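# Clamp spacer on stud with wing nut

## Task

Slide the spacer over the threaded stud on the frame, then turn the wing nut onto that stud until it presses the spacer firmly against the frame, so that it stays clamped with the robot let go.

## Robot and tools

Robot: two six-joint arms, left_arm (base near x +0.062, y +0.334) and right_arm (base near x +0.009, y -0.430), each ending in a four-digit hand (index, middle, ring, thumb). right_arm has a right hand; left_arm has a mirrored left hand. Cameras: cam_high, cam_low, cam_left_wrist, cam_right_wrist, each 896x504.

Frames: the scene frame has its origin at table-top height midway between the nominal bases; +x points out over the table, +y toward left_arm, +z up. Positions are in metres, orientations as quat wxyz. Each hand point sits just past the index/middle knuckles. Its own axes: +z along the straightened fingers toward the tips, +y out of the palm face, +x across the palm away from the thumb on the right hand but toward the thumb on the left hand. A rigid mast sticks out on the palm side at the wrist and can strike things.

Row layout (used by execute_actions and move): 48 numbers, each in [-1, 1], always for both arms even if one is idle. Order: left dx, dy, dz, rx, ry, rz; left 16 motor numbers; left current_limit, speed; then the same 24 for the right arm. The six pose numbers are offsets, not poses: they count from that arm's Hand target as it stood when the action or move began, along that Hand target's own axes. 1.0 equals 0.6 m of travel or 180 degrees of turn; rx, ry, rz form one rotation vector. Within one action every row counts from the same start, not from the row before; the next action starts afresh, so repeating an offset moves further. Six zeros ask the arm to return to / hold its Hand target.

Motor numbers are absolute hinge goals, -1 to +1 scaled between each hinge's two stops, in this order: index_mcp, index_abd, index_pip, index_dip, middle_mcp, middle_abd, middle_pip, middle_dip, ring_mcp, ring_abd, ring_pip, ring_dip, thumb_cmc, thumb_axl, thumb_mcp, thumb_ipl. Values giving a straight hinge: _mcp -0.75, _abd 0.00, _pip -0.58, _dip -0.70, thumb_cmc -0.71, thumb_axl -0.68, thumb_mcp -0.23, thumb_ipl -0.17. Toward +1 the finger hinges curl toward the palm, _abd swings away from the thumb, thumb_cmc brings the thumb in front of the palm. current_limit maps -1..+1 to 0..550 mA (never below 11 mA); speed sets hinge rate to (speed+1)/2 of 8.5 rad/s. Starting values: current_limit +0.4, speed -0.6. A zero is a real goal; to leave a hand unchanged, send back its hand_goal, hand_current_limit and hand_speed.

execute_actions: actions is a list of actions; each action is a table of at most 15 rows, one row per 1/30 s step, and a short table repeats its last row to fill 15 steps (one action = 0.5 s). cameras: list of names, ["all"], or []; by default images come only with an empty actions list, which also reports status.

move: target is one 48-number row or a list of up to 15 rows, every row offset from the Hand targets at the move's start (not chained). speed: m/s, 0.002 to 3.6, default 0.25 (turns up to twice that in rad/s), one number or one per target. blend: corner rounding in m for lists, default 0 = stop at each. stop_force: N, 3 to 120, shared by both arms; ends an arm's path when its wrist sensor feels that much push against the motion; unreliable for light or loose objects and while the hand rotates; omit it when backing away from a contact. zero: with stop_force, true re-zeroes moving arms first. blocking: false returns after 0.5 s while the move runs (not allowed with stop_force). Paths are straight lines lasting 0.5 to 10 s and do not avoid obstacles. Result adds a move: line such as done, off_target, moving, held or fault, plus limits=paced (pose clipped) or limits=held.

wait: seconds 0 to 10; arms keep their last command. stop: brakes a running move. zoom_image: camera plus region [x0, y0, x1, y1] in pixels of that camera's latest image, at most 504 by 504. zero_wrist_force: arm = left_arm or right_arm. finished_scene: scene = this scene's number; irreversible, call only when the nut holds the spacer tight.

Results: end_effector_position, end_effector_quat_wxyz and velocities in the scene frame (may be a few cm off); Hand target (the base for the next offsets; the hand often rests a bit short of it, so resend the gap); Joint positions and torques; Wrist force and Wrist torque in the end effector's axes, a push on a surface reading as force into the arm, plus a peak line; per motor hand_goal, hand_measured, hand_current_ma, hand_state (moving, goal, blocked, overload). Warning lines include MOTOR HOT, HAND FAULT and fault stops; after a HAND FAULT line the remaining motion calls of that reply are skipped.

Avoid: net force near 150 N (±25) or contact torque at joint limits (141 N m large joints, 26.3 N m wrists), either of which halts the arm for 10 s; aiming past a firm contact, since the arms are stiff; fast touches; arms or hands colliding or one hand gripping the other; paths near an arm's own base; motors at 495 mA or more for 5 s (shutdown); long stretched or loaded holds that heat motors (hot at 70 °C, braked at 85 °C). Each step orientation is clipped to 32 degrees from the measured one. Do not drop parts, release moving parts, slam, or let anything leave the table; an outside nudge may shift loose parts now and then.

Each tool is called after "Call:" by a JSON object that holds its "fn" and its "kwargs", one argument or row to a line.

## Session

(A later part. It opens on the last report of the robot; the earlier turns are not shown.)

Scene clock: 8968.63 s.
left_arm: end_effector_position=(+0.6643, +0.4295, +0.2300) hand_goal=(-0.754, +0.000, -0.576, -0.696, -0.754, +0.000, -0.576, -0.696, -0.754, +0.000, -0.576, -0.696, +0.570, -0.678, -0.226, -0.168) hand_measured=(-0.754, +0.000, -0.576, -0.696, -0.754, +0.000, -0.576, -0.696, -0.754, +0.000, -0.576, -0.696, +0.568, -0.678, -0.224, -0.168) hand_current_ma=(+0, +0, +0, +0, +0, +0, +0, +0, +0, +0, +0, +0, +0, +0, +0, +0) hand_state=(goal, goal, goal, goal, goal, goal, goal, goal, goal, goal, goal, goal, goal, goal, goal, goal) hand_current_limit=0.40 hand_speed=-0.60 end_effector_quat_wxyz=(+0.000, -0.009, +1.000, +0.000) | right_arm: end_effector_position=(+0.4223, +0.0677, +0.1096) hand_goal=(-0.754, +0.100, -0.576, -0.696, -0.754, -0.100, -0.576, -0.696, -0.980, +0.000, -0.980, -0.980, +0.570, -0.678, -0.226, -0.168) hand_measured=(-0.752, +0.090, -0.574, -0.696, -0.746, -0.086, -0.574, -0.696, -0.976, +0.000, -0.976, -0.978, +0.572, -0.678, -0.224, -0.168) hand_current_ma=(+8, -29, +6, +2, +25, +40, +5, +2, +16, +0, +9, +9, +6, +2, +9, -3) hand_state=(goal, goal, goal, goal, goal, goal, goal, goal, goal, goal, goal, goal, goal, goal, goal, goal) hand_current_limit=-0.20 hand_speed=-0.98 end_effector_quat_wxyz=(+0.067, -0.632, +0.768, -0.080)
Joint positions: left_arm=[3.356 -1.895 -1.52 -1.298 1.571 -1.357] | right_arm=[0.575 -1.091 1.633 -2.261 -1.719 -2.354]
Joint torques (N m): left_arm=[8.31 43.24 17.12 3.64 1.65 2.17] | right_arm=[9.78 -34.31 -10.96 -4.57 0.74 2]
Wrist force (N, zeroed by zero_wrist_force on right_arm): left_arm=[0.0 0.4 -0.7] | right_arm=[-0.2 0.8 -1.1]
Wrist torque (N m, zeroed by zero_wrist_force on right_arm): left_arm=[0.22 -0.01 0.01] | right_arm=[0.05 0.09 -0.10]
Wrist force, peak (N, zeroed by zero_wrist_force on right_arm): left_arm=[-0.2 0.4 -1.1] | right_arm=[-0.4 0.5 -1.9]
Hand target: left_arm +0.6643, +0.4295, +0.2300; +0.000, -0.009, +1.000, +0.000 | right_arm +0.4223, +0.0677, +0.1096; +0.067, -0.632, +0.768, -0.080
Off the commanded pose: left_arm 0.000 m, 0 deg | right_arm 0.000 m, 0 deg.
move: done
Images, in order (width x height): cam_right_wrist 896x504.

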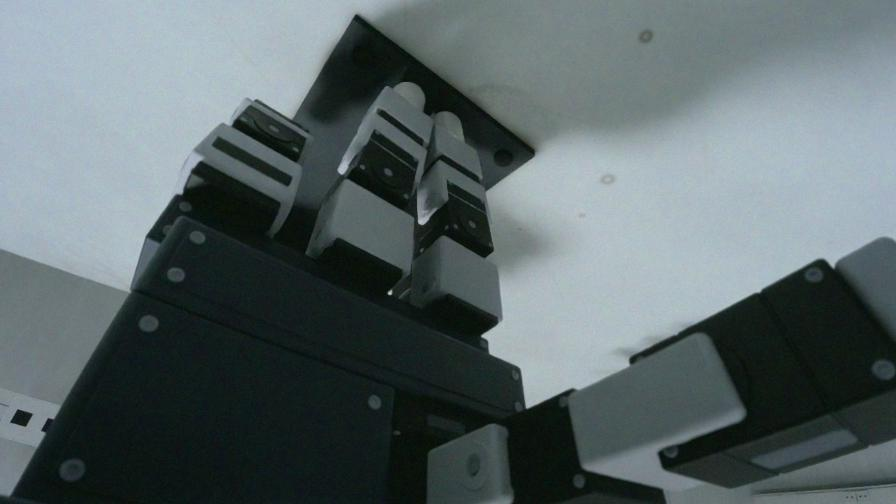

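Call:
{"fn": "execute_actions", "kwargs": {
  "actions": [],
  "cameras": ["cam_low","cam_high","cam_right_wrist"]
}}

Call:
{"fn": "zoom_image", "kwargs": {
  "camera": "cam_low",
  "region": [420, 240, 540, 340]
}}

Call:
{"fn": "zoom_image", "kwargs": {
  "camera": "cam_high",
  "region": [400, 120, 540, 270]
}}

Scene clock: 8973.47 s.
left_arm: end_effector_position=(+0.6643, +0.4295, +0.2300) hand_goal=(-0.754, +0.000, -0.576, -0.696, -0.754, +0.000, -0.576, -0.696, -0.754, +0.000, -0.576, -0.696, +0.570, -0.678, -0.226, -0.168) hand_measured=(-0.754, +0.000, -0.576, -0.696, -0.754, +0.000, -0.576, -0.696, -0.754, +0.000, -0.576, -0.696, +0.568, -0.678, -0.224, -0.168) hand_current_ma=(+0, +0, +0, +0, +0, +0, +0, +0, +0, +0, +0, +0, +0, +0, +0, +0) hand_state=(goal, goal, goal, goal, goal, goal, goal, goal, goal, goal, goal, goal, goal, goal, goal, goal) hand_current_limit=0.40 hand_speed=-0.60 end_effector_quat_wxyz=(+0.000, -0.009, +1.000, +0.000) | right_arm: end_effector_position=(+0.4223, +0.0677, +0.1096) hand_goal=(-0.754, +0.100, -0.576, -0.696, -0.754, -0.100, -0.576, -0.696, -0.980, +0.000, -0.980, -0.980, +0.570, -0.678, -0.226, -0.168) hand_measured=(-0.752, +0.090, -0.574, -0.696, -0.746, -0.086, -0.574, -0.696, -0.976, +0.000, -0.976, -0.978, +0.572, -0.678, -0.224, -0.168) hand_current_ma=(+8, -29, +6, +2, +25, +40, +5, +2, +16, +0, +9, +9, +6, +2, +9, -3) hand_state=(goal, goal, goal, goal, goal, goal, goal, goal, goal, goal, goal, goal, goal, goal, goal, goal) hand_current_limit=-0.20 hand_speed=-0.98 end_effector_quat_wxyz=(+0.067, -0.632, +0.768, -0.080)
Joint positions: left_arm=[3.356 -1.895 -1.52 -1.298 1.571 -1.357] | right_arm=[0.575 -1.091 1.633 -2.261 -1.719 -2.354]
Joint velocities: within noise
Joint torques (N m): left_arm=[8.45 43.17 17.54 3.59 1.49 2.18] | right_arm=[7.49 -37.02 -15.86 -4.44 0.71 1.81]
Wrist force (N, zeroed by zero_wrist_force on right_arm): left_arm=[-0.1 0.3 -0.6] | right_arm=[-0.1 0.8 -0.9]
Wrist torque (N m, zeroed by zero_wrist_force on right_arm): left_arm=[0.21 -0.01 0.01] | right_arm=[0.04 0.08 -0.09]
Wrist force, peak (N, zeroed by zero_wrist_force on right_arm): left_arm=[0.0 0.4 -1.0] | right_arm=[-0.4 1.0 -1.1]
Hand target: left_arm +0.6643, +0.4295, +0.2300; +0.000, -0.009, +1.000, +0.000 | right_arm +0.4223, +0.0677, +0.1096; +0.067, -0.632, +0.768, -0.080
Off the commanded pose: left_arm 0.000 m, 0 deg | right_arm 0.000 m, 0 deg.
Images, in order (width x height): cam_high 896x504, cam_low 896x504, cam_right_wrist 896x504.

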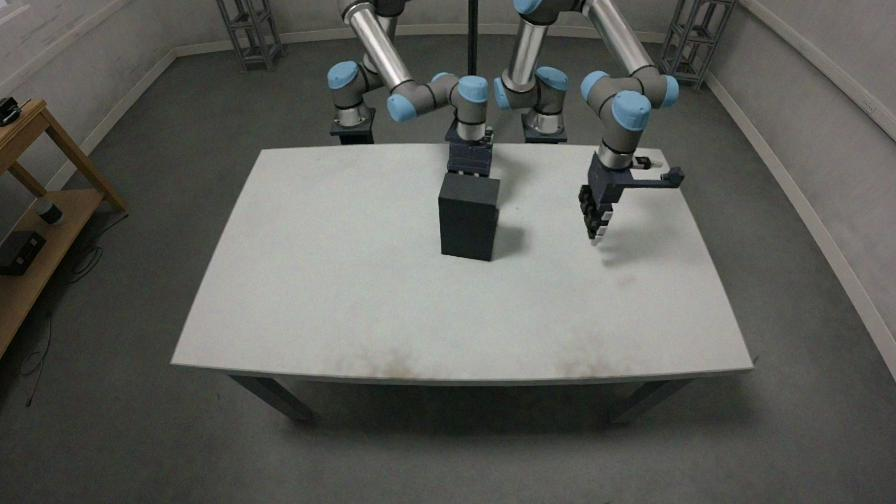

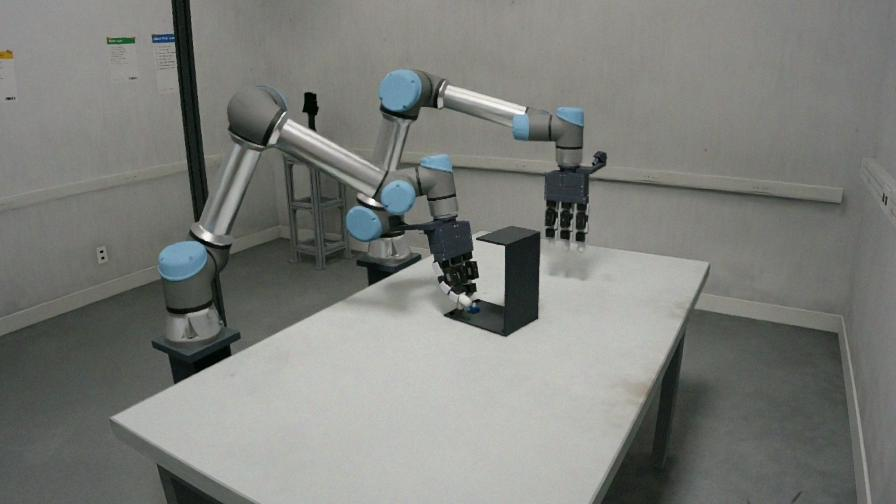

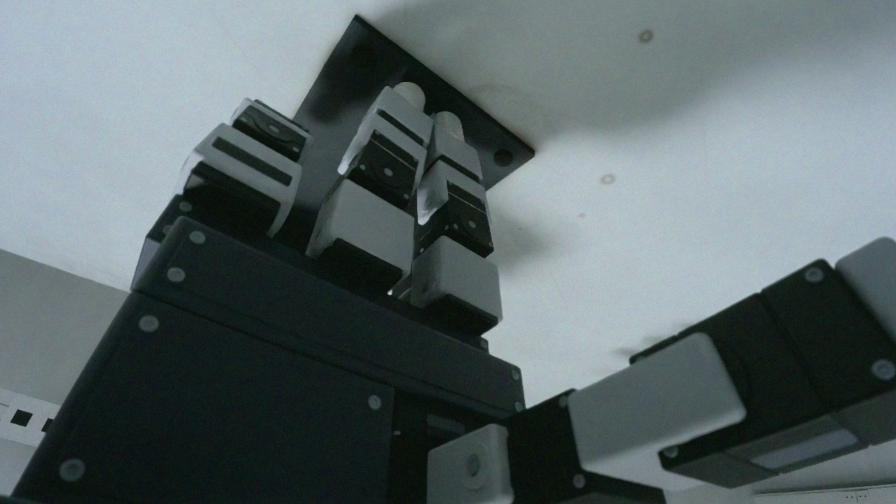

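Scaled by 4.200.

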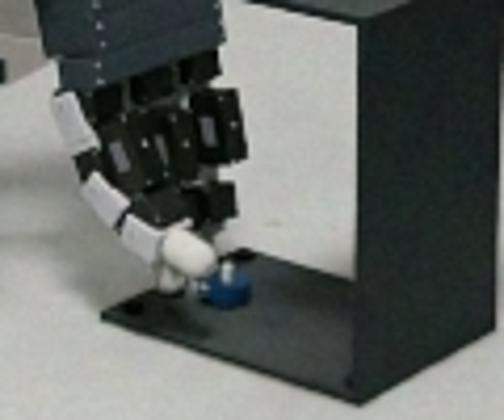

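Scaled by 3.360.

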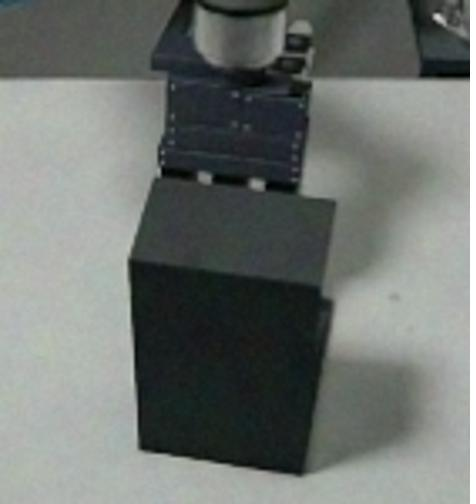

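Call:
{"fn": "move", "kwargs": {
  "target": [
    [0,0,0,0,0,0,-0.754,0,-0.576,-0.696,-0.754,0,-0.576,-0.696,-0.754,0,-0.576,-0.696,0.571,-0.678,-0.226,-0.168,0.4,-0.6, 0,-0.01387,-0.0652,0,0,0, -0.754,0.09,-0.576,-0.696,-0.754,-0.086,-0.576,-0.696,-0.98,0,-0.98,-0.98,0.571,-0.678,-0.226,-0.168,-0.2,-0.98],
    [0,0,0,0,0,0,-0.754,0,-0.576,-0.696,-0.754,0,-0.576,-0.696,-0.754,0,-0.576,-0.696,0.571,-0.678,-0.226,-0.168,0.4,-0.6, 0,-0.0277,-0.1304,-0.0667,0,0, -0.754,0.09,-0.576,-0.696,-0.754,-0.086,-0.576,-0.696,-0.98,0,-0.98,-0.98,0.571,-0.678,-0.226,-0.168,-0.2,-0.98]
  ],
  "speed": 0.1,
  "cameras": ["cam_right_wrist","cam_low"]
}}

Call:
{"fn": "zoom_image", "kwargs": {
  "camera": "cam_right_wrist",
  "region": [360, 30, 540, 170]
}}

Call:
{"fn": "zoom_image", "kwargs": {
  "camera": "cam_low",
  "region": [430, 280, 540, 350]
}}

Scene clock: 8984.73 s.
left_arm: end_effector_position=(+0.6643, +0.4295, +0.2300) hand_goal=(-0.754, +0.000, -0.576, -0.696, -0.754, +0.000, -0.576, -0.696, -0.754, +0.000, -0.576, -0.696, +0.570, -0.678, -0.226, -0.168) hand_measured=(-0.754, +0.000, -0.576, -0.696, -0.754, +0.000, -0.576, -0.696, -0.754, +0.000, -0.576, -0.696, +0.568, -0.678, -0.224, -0.168) hand_current_ma=(+0, +0, +0, +0, +0, +0, +0, +0, +0, +0, +0, +0, +0, +0, +0, +0) hand_state=(goal, goal, goal, goal, goal, goal, goal, goal, goal, goal, goal, goal, goal, goal, goal, goal) hand_current_limit=0.40 hand_speed=-0.60 end_effector_quat_wxyz=(+0.000, -0.009, +1.000, +0.000) | right_arm: end_effector_position=(+0.4223, +0.0676, +0.1896) hand_goal=(-0.754, +0.090, -0.576, -0.696, -0.754, -0.086, -0.576, -0.696, -0.980, +0.000, -0.980, -0.980, +0.570, -0.678, -0.226, -0.168) hand_measured=(-0.752, +0.090, -0.574, -0.696, -0.748, -0.086, -0.574, -0.696, -0.974, +0.000, -0.976, -0.978, +0.572, -0.678, -0.224, -0.168) hand_current_ma=(+8, +0, +6, +2, +19, -1, +5, +2, +17, +0, +9, +9, +6, +2, +9, -3) hand_state=(goal, goal, goal, goal, goal, goal, goal, goal, goal, goal, goal, goal, goal, goal, goal, goal) hand_current_limit=-0.20 hand_speed=-0.98 end_effector_quat_wxyz=(+0.001, -0.635, +0.772, +0.000)
Joint positions: left_arm=[3.356 -1.895 -1.52 -1.298 1.571 -1.357] | right_arm=[0.522 -1.114 1.437 -1.896 -1.57 -2.397]
Joint torques (N m): left_arm=[8.01 42.98 17.11 3.64 1.52 2.32] | right_arm=[-11.03 -34.13 -32.73 -0.37 2.49 -2.11]
Wrist force (N, zeroed by zero_wrist_force on right_arm): left_arm=[0.0 0.3 -0.8] | right_arm=[0.1 0.0 -0.5]
Wrist torque (N m, zeroed by zero_wrist_force on right_arm): left_arm=[0.22 -0.02 0.01] | right_arm=[0.05 -0.01 0.04]
Wrist force, peak (N, zeroed by zero_wrist_force on right_arm): left_arm=[-0.1 0.1 -1.1] | right_arm=[0.2 1.2 -0.9]
Hand target: left_arm +0.6643, +0.4295, +0.2300; +0.000, -0.009, +1.000, +0.000 | right_arm +0.4223, +0.0676, +0.1896; +0.000, -0.635, +0.772, +0.000
Off the commanded pose: left_arm 0.000 m, 0 deg | right_arm 0.000 m, 0 deg.
move: done
Images, in order (width x height): cam_low 896x504, cam_right_wrist 896x504.

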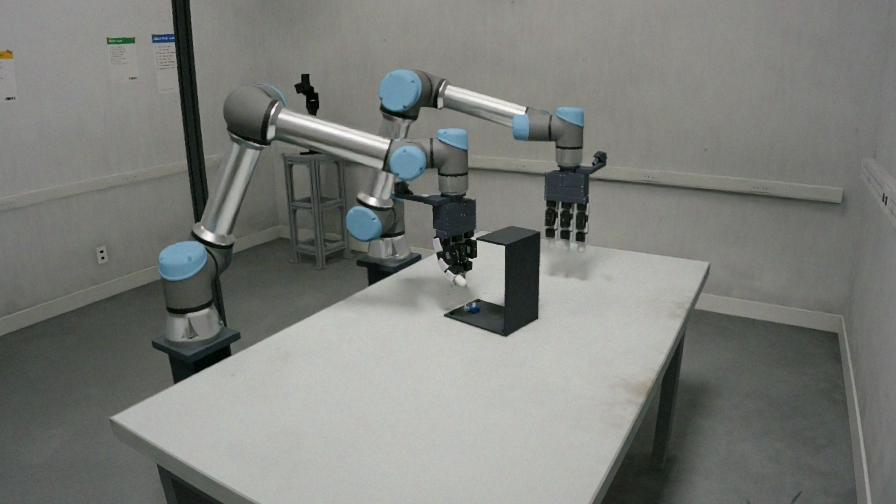

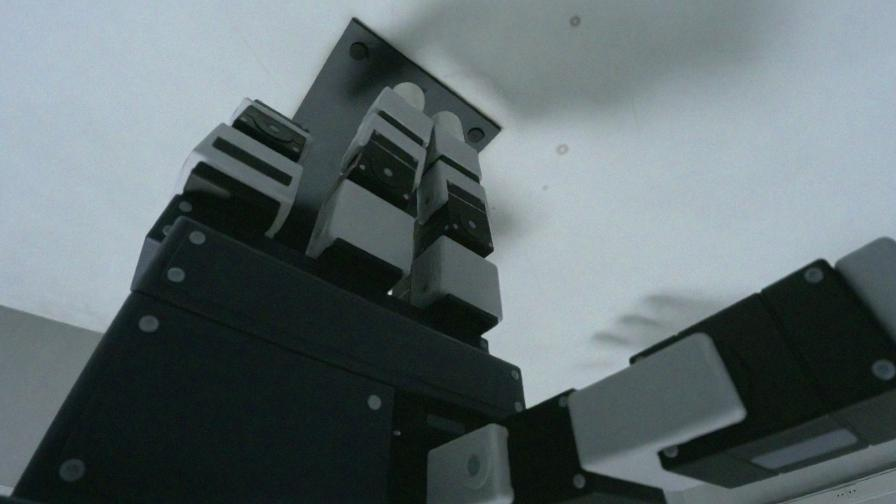

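Scaled by 2.800.

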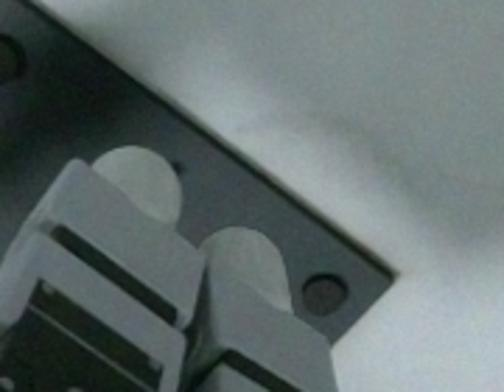

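Scaled by 4.582.

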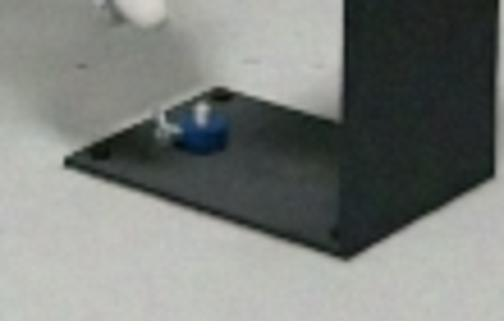

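Call:
{"fn": "move", "kwargs": {
  "target": [0,0,0,0,0,0,-0.754,0,-0.576,-0.696,-0.754,0,-0.576,-0.696,-0.754,0,-0.576,-0.696,0.571,-0.678,-0.226,-0.168,0.4,-0.6, 0,-0.107,0,0,0,0, -0.754,-0.1,-0.576,-0.696,-0.754,0.1,-0.576,-0.696,-0.98,0,-0.98,-0.98,0.571,-0.678,-0.226,-0.168,0.0,-0.8],
  "speed": 0.1,
  "cameras": ["cam_right_wrist"]
}}

Call:
{"fn": "zoom_image", "kwargs": {
  "camera": "cam_right_wrist",
  "region": [370, 20, 500, 120]
}}

Scene clock: 8996.13 s.
left_arm: end_effector_position=(+0.6643, +0.4295, +0.2300) hand_goal=(-0.754, +0.000, -0.576, -0.696, -0.754, +0.000, -0.576, -0.696, -0.754, +0.000, -0.576, -0.696, +0.570, -0.678, -0.226, -0.168) hand_measured=(-0.754, +0.000, -0.576, -0.696, -0.754, +0.000, -0.576, -0.696, -0.754, +0.000, -0.576, -0.696, +0.568, -0.678, -0.224, -0.168) hand_current_ma=(+0, +0, +0, +0, +0, +0, +0, +0, +0, +0, +0, +0, +0, +0, +0, +0) hand_state=(goal, goal, goal, goal, goal, goal, goal, goal, goal, goal, goal, goal, goal, goal, goal, goal) hand_current_limit=0.40 hand_speed=-0.60 end_effector_quat_wxyz=(+0.000, -0.009, +1.000, +0.000) | right_arm: end_effector_position=(+0.4852, +0.0552, +0.1896) hand_goal=(-0.754, -0.100, -0.576, -0.696, -0.754, +0.100, -0.576, -0.696, -0.980, +0.000, -0.980, -0.980, +0.570, -0.678, -0.226, -0.168) hand_measured=(-0.752, -0.096, -0.574, -0.696, -0.750, +0.096, -0.574, -0.696, -0.974, +0.000, -0.976, -0.978, +0.572, -0.678, -0.224, -0.168) hand_current_ma=(+8, +10, +6, +2, +15, -10, +5, +2, +17, +0, +9, +9, +6, +2, +9, -3) hand_state=(goal, goal, goal, goal, goal, goal, goal, goal, goal, goal, goal, goal, goal, goal, goal, goal) hand_current_limit=0.00 hand_speed=-0.80 end_effector_quat_wxyz=(+0.000, -0.635, +0.772, +0.000)
Joint positions: left_arm=[3.356 -1.895 -1.52 -1.298 1.571 -1.357] | right_arm=[0.46 -1.021 1.294 -1.845 -1.57 -2.459]
Joint torques (N m): left_arm=[8.95 43.36 17.29 3.7 1.59 2.24] | right_arm=[-11.3 -36.84 -32.1 -0.32 0.55 -2.12]
Wrist force (N, zeroed by zero_wrist_force on right_arm): left_arm=[0.1 0.3 -0.9] | right_arm=[-0.2 -0.1 -0.4]
Wrist torque (N m, zeroed by zero_wrist_force on right_arm): left_arm=[0.22 -0.03 0.02] | right_arm=[0.02 0.03 0.02]
Wrist force, peak (N, zeroed by zero_wrist_force on right_arm): left_arm=[-0.1 0.4 -1.0] | right_arm=[-0.2 0.9 -0.7]
Hand target: left_arm +0.6643, +0.4295, +0.2300; +0.000, -0.009, +1.000, +0.000 | right_arm +0.4853, +0.0552, +0.1896; +0.000, -0.635, +0.772, +0.000
Off the commanded pose: left_arm 0.000 m, 0 deg | right_arm 0.000 m, 0 deg.
move: done
Images, in order (width x height): cam_right_wrist 896x504.

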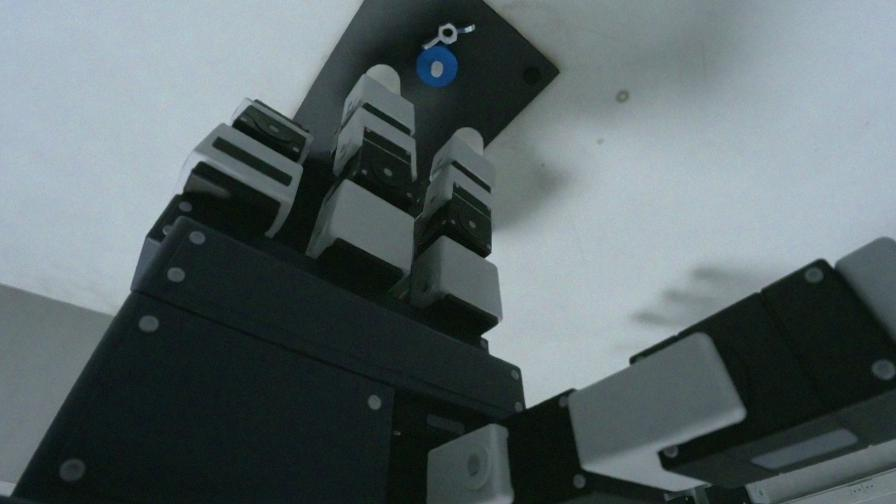

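Scaled by 3.877.

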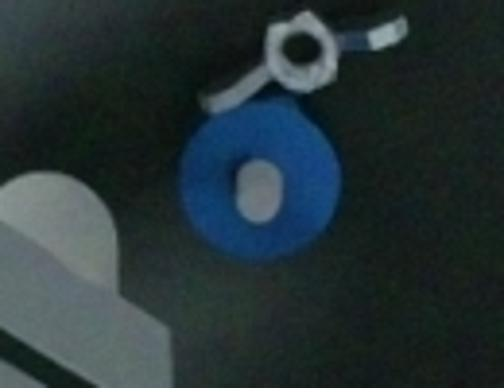

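Call:
{"fn": "move", "kwargs": {
  "target": [
    [0,0,0,0,0,0,-0.754,0,-0.576,-0.696,-0.754,0,-0.576,-0.696,-0.754,0,-0.576,-0.696,0.571,-0.678,-0.226,-0.168,0.4,-0.6, -0.016,0.088,0,0,0,0, -0.98,0,-0.98,-0.98,-0.754,0,-0.576,-0.696,-0.98,0,-0.98,-0.98,0.571,-0.678,-0.226,-0.168,0.3,-0.8],
    [0,0,0,0,0,0,-0.754,0,-0.576,-0.696,-0.754,0,-0.576,-0.696,-0.754,0,-0.576,-0.696,0.571,-0.678,-0.226,-0.168,0.4,-0.6, -0.016,0.088,0.0835,0,0,0, -0.98,0,-0.98,-0.98,-0.754,0,-0.576,-0.696,-0.98,0,-0.98,-0.98,0.571,-0.678,-0.226,-0.168,0.3,-0.8]
  ],
  "speed": 0.1,
  "cameras": ["cam_right_wrist"]
}}

Call:
{"fn": "zoom_image", "kwargs": {
  "camera": "cam_right_wrist",
  "region": [370, 40, 510, 150]
}}

Scene clock: 9041.37 s.
left_arm: end_effector_position=(+0.6643, +0.4295, +0.2300) hand_goal=(-0.754, +0.000, -0.576, -0.696, -0.754, +0.000, -0.576, -0.696, -0.754, +0.000, -0.576, -0.696, +0.570, -0.678, -0.226, -0.168) hand_measured=(-0.754, +0.000, -0.576, -0.696, -0.754, +0.000, -0.576, -0.696, -0.754, +0.000, -0.576, -0.696, +0.568, -0.678, -0.224, -0.168) hand_current_ma=(+0, +0, +0, +0, +0, +0, +0, +0, +0, +0, +0, +0, +0, +0, +0, +0) hand_state=(goal, goal, goal, goal, goal, goal, goal, goal, goal, goal, goal, goal, goal, goal, goal, goal) hand_current_limit=0.40 hand_speed=-0.60 end_effector_quat_wxyz=(+0.000, -0.009, +1.000, +0.000) | right_arm: end_effector_position=(+0.4353, +0.0748, +0.1397) hand_goal=(-0.980, +0.000, -0.980, -0.980, -0.754, +0.000, -0.576, -0.696, -0.980, +0.000, -0.980, -0.980, +0.570, -0.678, -0.226, -0.168) hand_measured=(-0.968, -0.002, -0.974, -0.976, -0.750, +0.002, -0.574, -0.696, -0.974, +0.000, -0.976, -0.978, +0.572, -0.678, -0.224, -0.168) hand_current_ma=(+45, -7, +20, +10, +13, +7, +5, +2, +17, +0, +9, +9, +6, +2, +9, -3) hand_state=(goal, goal, goal, goal, goal, goal, goal, goal, goal, goal, goal, goal, goal, goal, goal, goal) hand_current_limit=0.30 hand_speed=-0.80 end_effector_quat_wxyz=(+0.000, -0.635, +0.772, +0.000)
Joint positions: left_arm=[3.356 -1.895 -1.52 -1.298 1.571 -1.357] | right_arm=[0.521 -1.038 1.456 -1.99 -1.57 -2.398]
Joint torques (N m): left_arm=[8.23 43.46 16.72 3.54 1.55 2.2] | right_arm=[10.36 -36.37 -10.99 -4.42 1.54 2.01]
Wrist force (N, zeroed by zero_wrist_force on right_arm): left_arm=[-0.1 0.3 -0.8] | right_arm=[0.1 0.3 -0.7]
Wrist torque (N m, zeroed by zero_wrist_force on right_arm): left_arm=[0.21 -0.01 0.01] | right_arm=[0.08 0.00 -0.08]
Wrist force, peak (N, zeroed by zero_wrist_force on right_arm): left_arm=[-0.1 0.3 -1.1] | right_arm=[0.1 0.1 -1.6]
Hand target: left_arm +0.6643, +0.4295, +0.2300; +0.000, -0.009, +1.000, +0.000 | right_arm +0.4353, +0.0749, +0.1395; +0.000, -0.635, +0.772, +0.000
Off the commanded pose: left_arm 0.000 m, 0 deg | right_arm 0.000 m, 0 deg.
move: done
Images, in order (width x height): cam_right_wrist 896x504.

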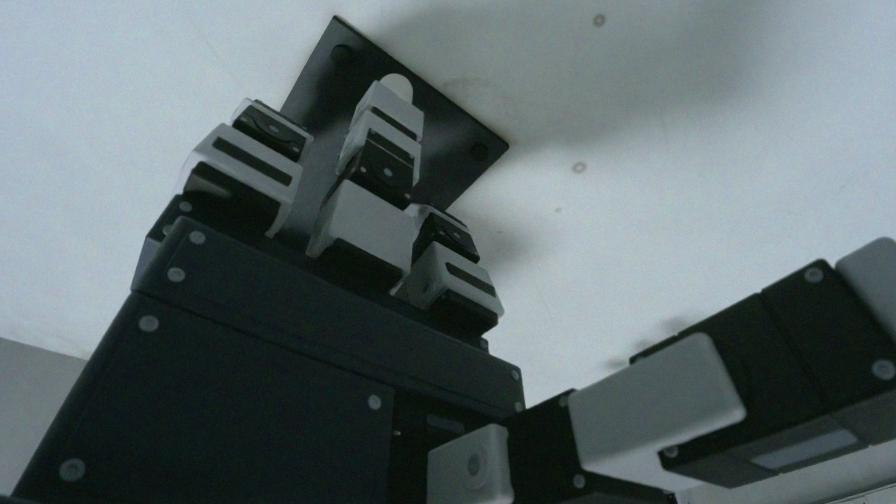

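Scaled by 3.600.

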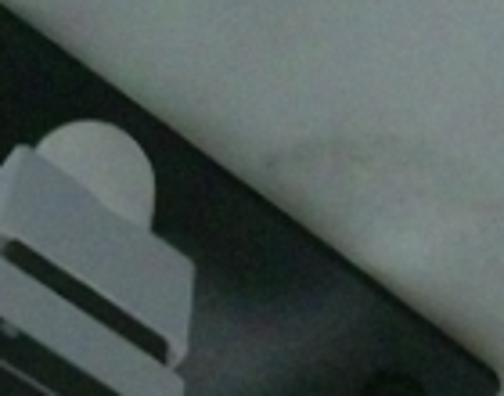

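Call:
{"fn": "move", "kwargs": {
  "target": [
    [0,0,0,0,0,0,-0.754,0,-0.576,-0.696,-0.754,0,-0.576,-0.696,-0.754,0,-0.576,-0.696,0.571,-0.678,-0.226,-0.168,0.4,-0.6, 0,0,0.0162,0,0,0, -0.98,0,-0.98,-0.98,-0.754,0,-0.576,-0.696,-0.98,0,-0.98,-0.98,0.571,-0.678,-0.226,-0.168,0.3,-0.8],
    [0,0,0,0,0,0,-0.754,0,-0.576,-0.696,-0.754,0,-0.576,-0.696,-0.754,0,-0.576,-0.696,0.571,-0.678,-0.226,-0.168,0.4,-0.6, -0.0085,-0.0038,0.0162,0,0,0, -0.98,0,-0.98,-0.98,-0.754,0,-0.576,-0.696,-0.98,0,-0.98,-0.98,0.571,-0.678,-0.226,-0.168,0.3,-0.8],
    [0,0,0,0,0,0,-0.754,0,-0.576,-0.696,-0.754,0,-0.576,-0.696,-0.754,0,-0.576,-0.696,0.571,-0.678,-0.226,-0.168,0.4,-0.6, -0.0177,-0.0035,0.0162,0,0,0, -0.98,0,-0.98,-0.98,-0.754,0,-0.576,-0.696,-0.98,0,-0.98,-0.98,0.571,-0.678,-0.226,-0.168,0.3,-0.8],
    [0,0,0,0,0,0,-0.754,0,-0.576,-0.696,-0.754,0,-0.576,-0.696,-0.754,0,-0.576,-0.696,0.571,-0.678,-0.226,-0.168,0.4,-0.6, -0.0285,-0.0057,0.0162,0,0,0, -0.98,0,-0.98,-0.98,-0.754,0,-0.576,-0.696,-0.98,0,-0.98,-0.98,0.571,-0.678,-0.226,-0.168,0.3,-0.8]
  ],
  "speed": 0.02,
  "blend": [0.001,0.001,0.001,0],
  "cameras": ["cam_right_wrist","cam_low"]
}}

Call:
{"fn": "zoom_image", "kwargs": {
  "camera": "cam_right_wrist",
  "region": [350, 30, 490, 140]
}}

Call:
{"fn": "zoom_image", "kwargs": {
  "camera": "cam_low",
  "region": [430, 280, 540, 350]
}}

Scene clock: 9059.83 s.
left_arm: end_effector_position=(+0.6643, +0.4295, +0.2300) hand_goal=(-0.754, +0.000, -0.576, -0.696, -0.754, +0.000, -0.576, -0.696, -0.754, +0.000, -0.576, -0.696, +0.570, -0.678, -0.226, -0.168) hand_measured=(-0.754, +0.000, -0.576, -0.696, -0.754, +0.000, -0.576, -0.696, -0.754, +0.000, -0.576, -0.696, +0.568, -0.678, -0.224, -0.168) hand_current_ma=(+0, +0, +0, +0, +0, +0, +0, +0, +0, +0, +0, +0, +0, +0, +0, +0) hand_state=(goal, goal, goal, goal, goal, goal, goal, goal, goal, goal, goal, goal, goal, goal, goal, goal) hand_current_limit=0.40 hand_speed=-0.60 end_effector_quat_wxyz=(+0.000, -0.009, +1.000, +0.000) | right_arm: end_effector_position=(+0.4419, +0.0909, +0.1298) hand_goal=(-0.980, +0.000, -0.980, -0.980, -0.754, +0.000, -0.576, -0.696, -0.980, +0.000, -0.980, -0.980, +0.570, -0.678, -0.226, -0.168) hand_measured=(-0.968, -0.002, -0.974, -0.976, -0.750, +0.002, -0.574, -0.696, -0.974, +0.000, -0.976, -0.978, +0.572, -0.678, -0.224, -0.168) hand_current_ma=(+45, -7, +20, +10, +13, +7, +5, +2, +17, +0, +9, +9, +6, +2, +9, -3) hand_state=(goal, goal, goal, goal, goal, goal, goal, goal, goal, goal, goal, goal, goal, goal, goal, goal) hand_current_limit=0.30 hand_speed=-0.80 end_effector_quat_wxyz=(+0.000, -0.635, +0.772, +0.000)
Joint positions: left_arm=[3.356 -1.895 -1.52 -1.298 1.571 -1.357] | right_arm=[0.535 -0.993 1.412 -1.99 -1.57 -2.383]
Joint torques (N m): left_arm=[8.1 43.48 17.73 3.65 1.51 2.31] | right_arm=[10.14 -37.18 -32.35 -0.3 1.36 2.02]
Wrist force (N, zeroed by zero_wrist_force on right_arm): left_arm=[-0.1 0.3 -0.8] | right_arm=[-0.1 0.1 -0.5]
Wrist torque (N m, zeroed by zero_wrist_force on right_arm): left_arm=[0.22 -0.01 0.01] | right_arm=[0.04 0.01 -0.09]
Wrist force, peak (N, zeroed by zero_wrist_force on right_arm): left_arm=[-0.2 0.3 -1.1] | right_arm=[-0.1 0.4 -0.9]
Hand target: left_arm +0.6643, +0.4295, +0.2300; +0.000, -0.009, +1.000, +0.000 | right_arm +0.4420, +0.0910, +0.1298; +0.000, -0.635, +0.772, +0.000
Off the commanded pose: left_arm 0.000 m, 0 deg | right_arm 0.000 m, 0 deg.
move: done
Images, in order (width x height): cam_low 896x504, cam_right_wrist 896x504.

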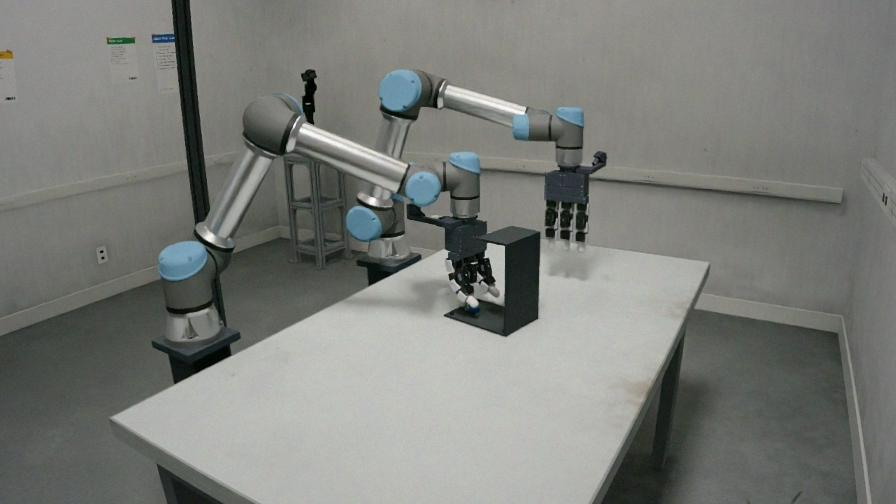

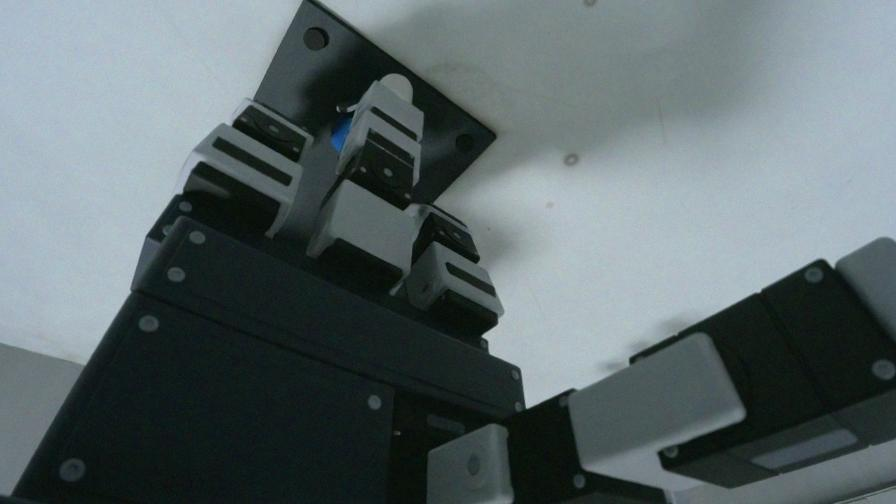

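Scaled by 3.600.

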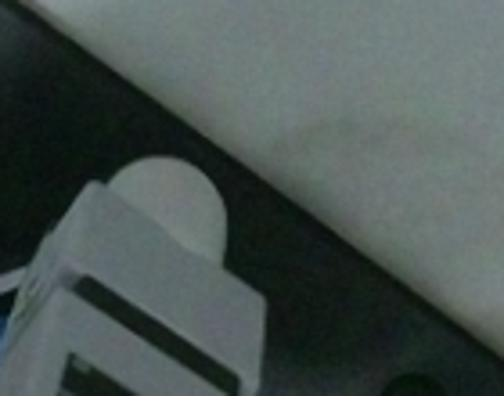

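Scaled by 4.582.

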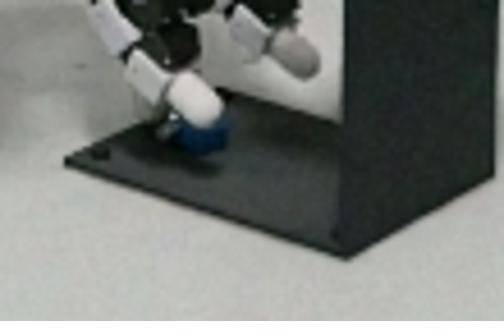

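Call:
{"fn": "move", "kwargs": {
  "target": [
    [0,0,0,0,0,0,-0.754,0,-0.576,-0.696,-0.754,0,-0.576,-0.696,-0.754,0,-0.576,-0.696,0.571,-0.678,-0.226,-0.168,0.4,-0.6, 0,0.013,0,0,0,0, -0.98,0,-0.98,-0.98,-0.754,0,-0.576,-0.696,-0.98,0,-0.98,-0.98,0.571,-0.678,-0.226,-0.168,0.3,-0.8],
    [0,0,0,0,0,0,-0.754,0,-0.576,-0.696,-0.754,0,-0.576,-0.696,-0.754,0,-0.576,-0.696,0.571,-0.678,-0.226,-0.168,0.4,-0.6, 0,0.013,-0.0997,0,0,0, -0.98,0,-0.98,-0.98,-0.754,0,-0.576,-0.696,-0.98,0,-0.98,-0.98,0.571,-0.678,-0.226,-0.168,0.3,-0.8],
    [0,0,0,0,0,0,-0.754,0,-0.576,-0.696,-0.754,0,-0.576,-0.696,-0.754,0,-0.576,-0.696,0.571,-0.678,-0.226,-0.168,0.4,-0.6, 0.0444,-0.0823,-0.0997,0,0,0, -0.98,0,-0.98,-0.98,-0.754,0,-0.576,-0.696,-0.98,0,-0.98,-0.98,0.571,-0.678,-0.226,-0.168,0.3,-0.8]
  ],
  "speed": 0.1,
  "blend": [0.002,0.01,0],
  "cameras": ["cam_right_wrist"]
}}

Call:
{"fn": "zoom_image", "kwargs": {
  "camera": "cam_right_wrist",
  "region": [370, 10, 500, 110]
}}

Scene clock: 9072.40 s.
left_arm: end_effector_position=(+0.6643, +0.4295, +0.2300) hand_goal=(-0.754, +0.000, -0.576, -0.696, -0.754, +0.000, -0.576, -0.696, -0.754, +0.000, -0.576, -0.696, +0.570, -0.678, -0.226, -0.168) hand_measured=(-0.754, +0.000, -0.576, -0.696, -0.754, +0.000, -0.576, -0.696, -0.754, +0.000, -0.576, -0.696, +0.568, -0.678, -0.224, -0.168) hand_current_ma=(+0, +0, +0, +0, +0, +0, +0, +0, +0, +0, +0, +0, +0, +0, +0, +0) hand_state=(goal, goal, goal, goal, goal, goal, goal, goal, goal, goal, goal, goal, goal, goal, goal, goal) hand_current_limit=0.40 hand_speed=-0.60 end_effector_quat_wxyz=(+0.000, -0.009, +1.000, +0.000) | right_arm: end_effector_position=(+0.4851, +0.0554, +0.1896) hand_goal=(-0.980, +0.000, -0.980, -0.980, -0.754, +0.000, -0.576, -0.696, -0.980, +0.000, -0.980, -0.980, +0.570, -0.678, -0.226, -0.168) hand_measured=(-0.968, -0.002, -0.974, -0.976, -0.750, +0.002, -0.574, -0.696, -0.974, +0.000, -0.976, -0.978, +0.572, -0.678, -0.224, -0.168) hand_current_ma=(+45, -7, +20, +10, +13, +7, +5, +2, +17, +0, +9, +9, +6, +2, +9, -3) hand_state=(goal, goal, goal, goal, goal, goal, goal, goal, goal, goal, goal, goal, goal, goal, goal, goal) hand_current_limit=0.30 hand_speed=-0.80 end_effector_quat_wxyz=(+0.000, -0.635, +0.772, +0.000)
Joint positions: left_arm=[3.356 -1.895 -1.52 -1.298 1.571 -1.357] | right_arm=[0.46 -1.021 1.294 -1.845 -1.57 -2.458]
Joint torques (N m): left_arm=[8.28 43.49 17.45 3.68 1.48 2.17] | right_arm=[-10.92 -37.05 -33.98 -0.3 0.28 -2.26]
Wrist force (N, zeroed by zero_wrist_force on right_arm): left_arm=[0.0 0.3 -0.8] | right_arm=[0.0 -0.1 -0.3]
Wrist torque (N m, zeroed by zero_wrist_force on right_arm): left_arm=[0.21 -0.02 0.01] | right_arm=[-0.01 0.01 0.03]
Wrist force, peak (N, zeroed by zero_wrist_force on right_arm): left_arm=[-0.2 0.5 -1.1] | right_arm=[0.1 0.3 -1.3]
Hand target: left_arm +0.6643, +0.4295, +0.2300; +0.000, -0.009, +1.000, +0.000 | right_arm +0.4853, +0.0553, +0.1896; +0.000, -0.635, +0.772, +0.000
Off the commanded pose: left_arm 0.000 m, 0 deg | right_arm 0.000 m, 0 deg.
move: done
Images, in order (width x height): cam_right_wrist 896x504.

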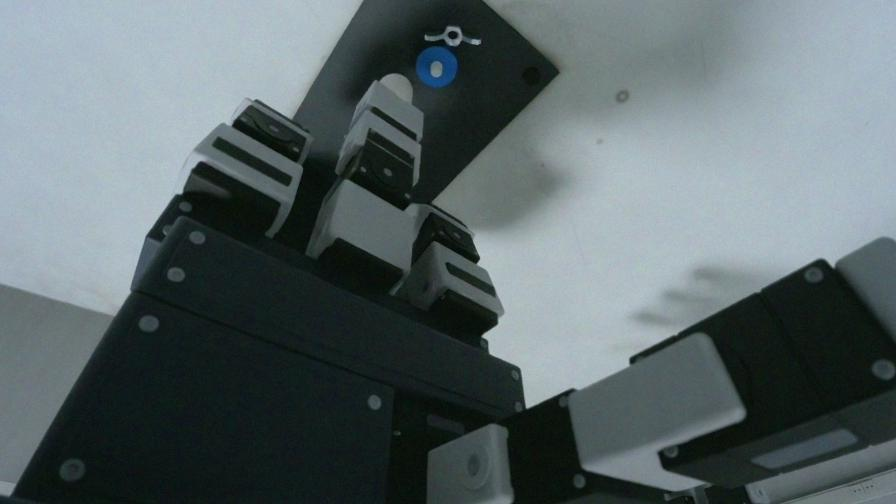

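Scaled by 3.877.

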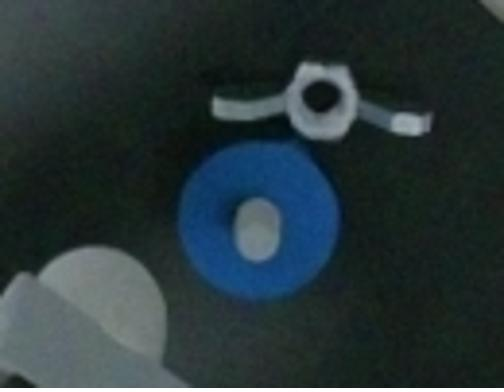

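Call:
{"fn": "move", "kwargs": {
  "target": [
    [0,0,0,0,0,0,-0.754,0,-0.576,-0.696,-0.754,0,-0.576,-0.696,-0.754,0,-0.576,-0.696,0.571,-0.678,-0.226,-0.168,0.4,-0.6, 0.0815,0.02825,0,0,0,-0.2056, -0.8,-0.1,-0.576,-0.696,-0.8,0.1,-0.576,-0.696,-0.98,0,-0.98,-0.98,0.571,-0.678,-0.226,-0.168,0.3,-0.8],
    [0,0,0,0,0,0,-0.754,0,-0.576,-0.696,-0.754,0,-0.576,-0.696,-0.754,0,-0.576,-0.696,0.571,-0.678,-0.226,-0.168,0.4,-0.6, 0.0815,0.02825,0.04,0,0,-0.2056, -0.754,-0.1,-0.576,-0.696,-0.754,0.1,-0.576,-0.696,-0.98,0,-0.98,-0.98,0.571,-0.678,-0.226,-0.168,0.3,-0.8]
  ],
  "speed": 0.12,
  "cameras": ["cam_right_wrist"]
}}

Call:
{"fn": "zoom_image", "kwargs": {
  "camera": "cam_right_wrist",
  "region": [360, 40, 500, 150]
}}

Scene clock: 9097.80 s.
left_arm: end_effector_position=(+0.6643, +0.4295, +0.2300) hand_goal=(-0.754, +0.000, -0.576, -0.696, -0.754, +0.000, -0.576, -0.696, -0.754, +0.000, -0.576, -0.696, +0.570, -0.678, -0.226, -0.168) hand_measured=(-0.754, +0.000, -0.576, -0.696, -0.754, +0.000, -0.576, -0.696, -0.754, +0.000, -0.576, -0.696, +0.568, -0.678, -0.224, -0.168) hand_current_ma=(+0, +0, +0, +0, +0, +0, +0, +0, +0, +0, +0, +0, +0, +0, +0, +0) hand_state=(goal, goal, goal, goal, goal, goal, goal, goal, goal, goal, goal, goal, goal, goal, goal, goal) hand_current_limit=0.40 hand_speed=-0.60 end_effector_quat_wxyz=(+0.000, -0.009, +1.000, +0.000) | right_arm: end_effector_position=(+0.4593, +0.0106, +0.1656) hand_goal=(-0.754, -0.100, -0.576, -0.696, -0.754, +0.100, -0.576, -0.696, -0.980, +0.000, -0.980, -0.980, +0.570, -0.678, -0.226, -0.168) hand_measured=(-0.756, -0.096, -0.578, -0.698, -0.756, +0.096, -0.574, -0.696, -0.974, +0.000, -0.976, -0.978, +0.572, -0.678, -0.224, -0.168) hand_current_ma=(-4, +10, -6, -8, -4, -9, +5, +2, +17, +0, +9, +9, +6, +2, +9, -3) hand_state=(goal, goal, goal, goal, goal, goal, goal, goal, goal, goal, goal, goal, goal, goal, goal, goal) hand_current_limit=0.30 hand_speed=-0.80 end_effector_quat_wxyz=(-0.001, +0.848, -0.531, +0.000)
Joint positions: left_arm=[3.356 -1.895 -1.52 -1.298 1.571 -1.357] | right_arm=[0.486 -1.021 1.359 -1.909 -1.57 -3.078]
Joint torques (N m): left_arm=[8.27 43.24 16.86 3.6 1.51 2.12] | right_arm=[10.17 -37.3 -11.13 -4.43 2.04 -2.08]
Wrist force (N, zeroed by zero_wrist_force on right_arm): left_arm=[-0.1 0.2 -0.7] | right_arm=[-0.2 0.2 -0.5]
Wrist torque (N m, zeroed by zero_wrist_force on right_arm): left_arm=[0.19 -0.01 0.01] | right_arm=[0.05 0.03 0.02]
Wrist force, peak (N, zeroed by zero_wrist_force on right_arm): left_arm=[-0.2 0.2 -1.1] | right_arm=[-0.2 -0.1 -1.5]
Hand target: left_arm +0.6643, +0.4295, +0.2300; +0.000, -0.009, +1.000, +0.000 | right_arm +0.4593, +0.0106, +0.1656; -0.001, +0.848, -0.531, +0.000
Off the commanded pose: left_arm 0.000 m, 0 deg | right_arm 0.000 m, 0 deg.
move: done
Images, in order (width x height): cam_right_wrist 896x504.

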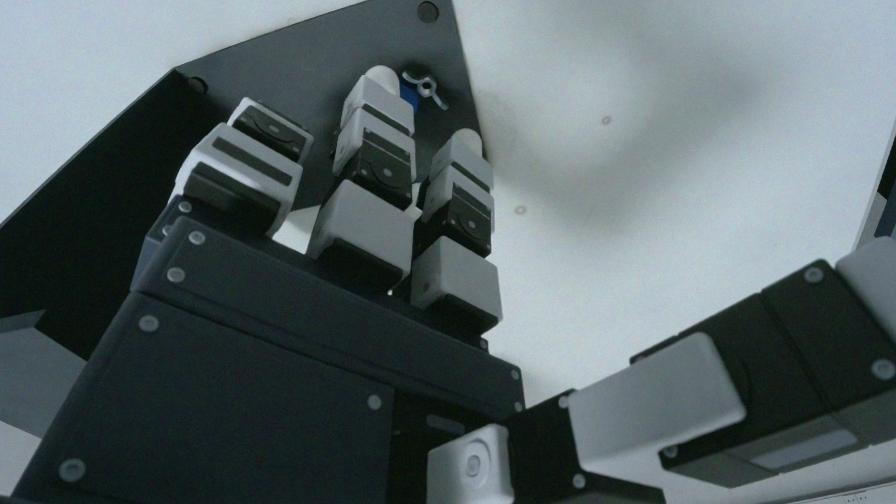

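Scaled by 3.600.

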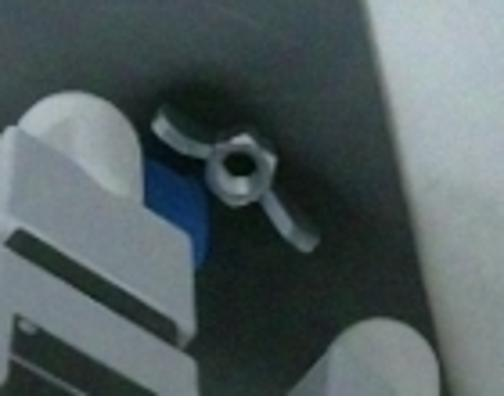

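Call:
{"fn": "move", "kwargs": {
  "target": [0,0,0,0,0,0,-0.754,0,-0.576,-0.696,-0.754,0,-0.576,-0.696,-0.754,0,-0.576,-0.696,0.571,-0.678,-0.226,-0.168,0.4,-0.6, 0.0003,0.0013,0.0425,0,0,0, -0.754,-0.1,-0.576,-0.696,-0.754,0.1,-0.576,-0.696,-0.98,0,-0.98,-0.98,0.571,-0.678,-0.226,-0.168,0.3,-0.8],
  "speed": 0.06,
  "cameras": ["cam_right_wrist"]
}}

Call:
{"fn": "zoom_image", "kwargs": {
  "camera": "cam_right_wrist",
  "region": [360, 40, 500, 150]
}}

Scene clock: 9111.23 s.
left_arm: end_effector_position=(+0.6643, +0.4295, +0.2300) hand_goal=(-0.754, +0.000, -0.576, -0.696, -0.754, +0.000, -0.576, -0.696, -0.754, +0.000, -0.576, -0.696, +0.570, -0.678, -0.226, -0.168) hand_measured=(-0.754, +0.000, -0.576, -0.696, -0.754, +0.000, -0.576, -0.696, -0.754, +0.000, -0.576, -0.696, +0.568, -0.678, -0.224, -0.168) hand_current_ma=(+0, +0, +0, +0, +0, +0, +0, +0, +0, +0, +0, +0, +0, +0, +0, +0) hand_state=(goal, goal, goal, goal, goal, goal, goal, goal, goal, goal, goal, goal, goal, goal, goal, goal) hand_current_limit=0.40 hand_speed=-0.60 end_effector_quat_wxyz=(+0.000, -0.009, +1.000, +0.000) | right_arm: end_effector_position=(+0.4586, +0.0101, +0.1402) hand_goal=(-0.754, -0.100, -0.576, -0.696, -0.754, +0.100, -0.576, -0.696, -0.980, +0.000, -0.980, -0.980, +0.570, -0.678, -0.226, -0.168) hand_measured=(-0.756, -0.096, -0.578, -0.698, -0.756, +0.096, -0.574, -0.696, -0.974, +0.000, -0.976, -0.978, +0.572, -0.678, -0.224, -0.168) hand_current_ma=(-4, +10, -6, -8, -4, -10, +5, +2, +17, +0, +9, +9, +6, +2, +9, -3) hand_state=(goal, goal, goal, goal, goal, goal, goal, goal, goal, goal, goal, goal, goal, goal, goal, goal) hand_current_limit=0.30 hand_speed=-0.80 end_effector_quat_wxyz=(-0.001, +0.848, -0.531, +0.000)
Joint positions: left_arm=[3.356 -1.895 -1.52 -1.298 1.571 -1.357] | right_arm=[0.486 -1.001 1.395 -1.966 -1.57 -3.078]
Joint torques (N m): left_arm=[7.56 43.11 17.4 3.72 1.49 2.32] | right_arm=[-11.24 -37.6 -11.71 -4.34 0.86 -2.14]
Wrist force (N, zeroed by zero_wrist_force on right_arm): left_arm=[-0.2 0.5 -0.8] | right_arm=[0.1 0.3 -0.7]
Wrist torque (N m, zeroed by zero_wrist_force on right_arm): left_arm=[0.24 0.00 -0.01] | right_arm=[0.09 0.00 0.04]
Wrist force, peak (N, zeroed by zero_wrist_force on right_arm): left_arm=[0.2 0.5 -1.0] | right_arm=[0.0 0.1 -1.2]
Hand target: left_arm +0.6643, +0.4295, +0.2300; +0.000, -0.009, +1.000, +0.000 | right_arm +0.4586, +0.0101, +0.1401; -0.001, +0.848, -0.531, +0.000
Off the commanded pose: left_arm 0.000 m, 0 deg | right_arm 0.000 m, 0 deg.
move: done
Images, in order (width x height): cam_right_wrist 896x504.

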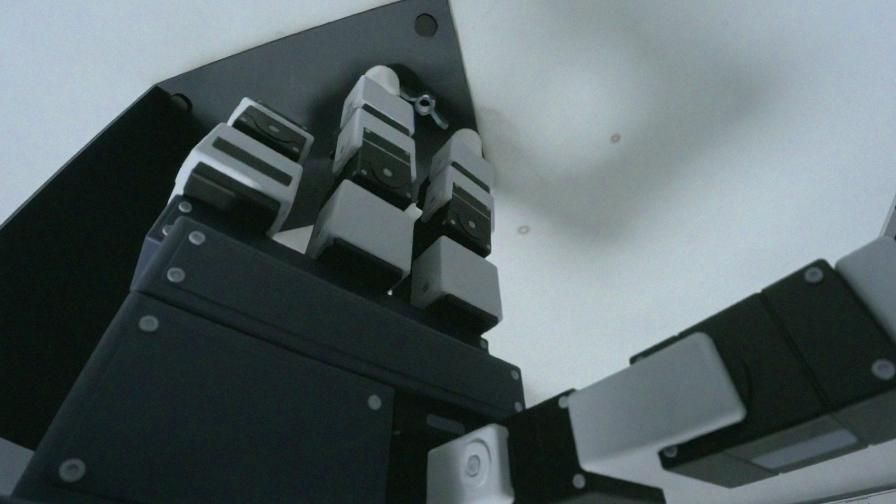

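Scaled by 3.600.

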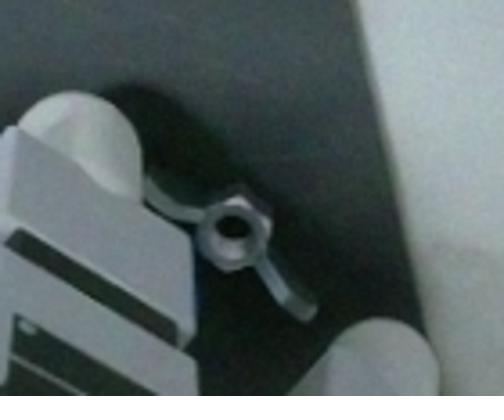

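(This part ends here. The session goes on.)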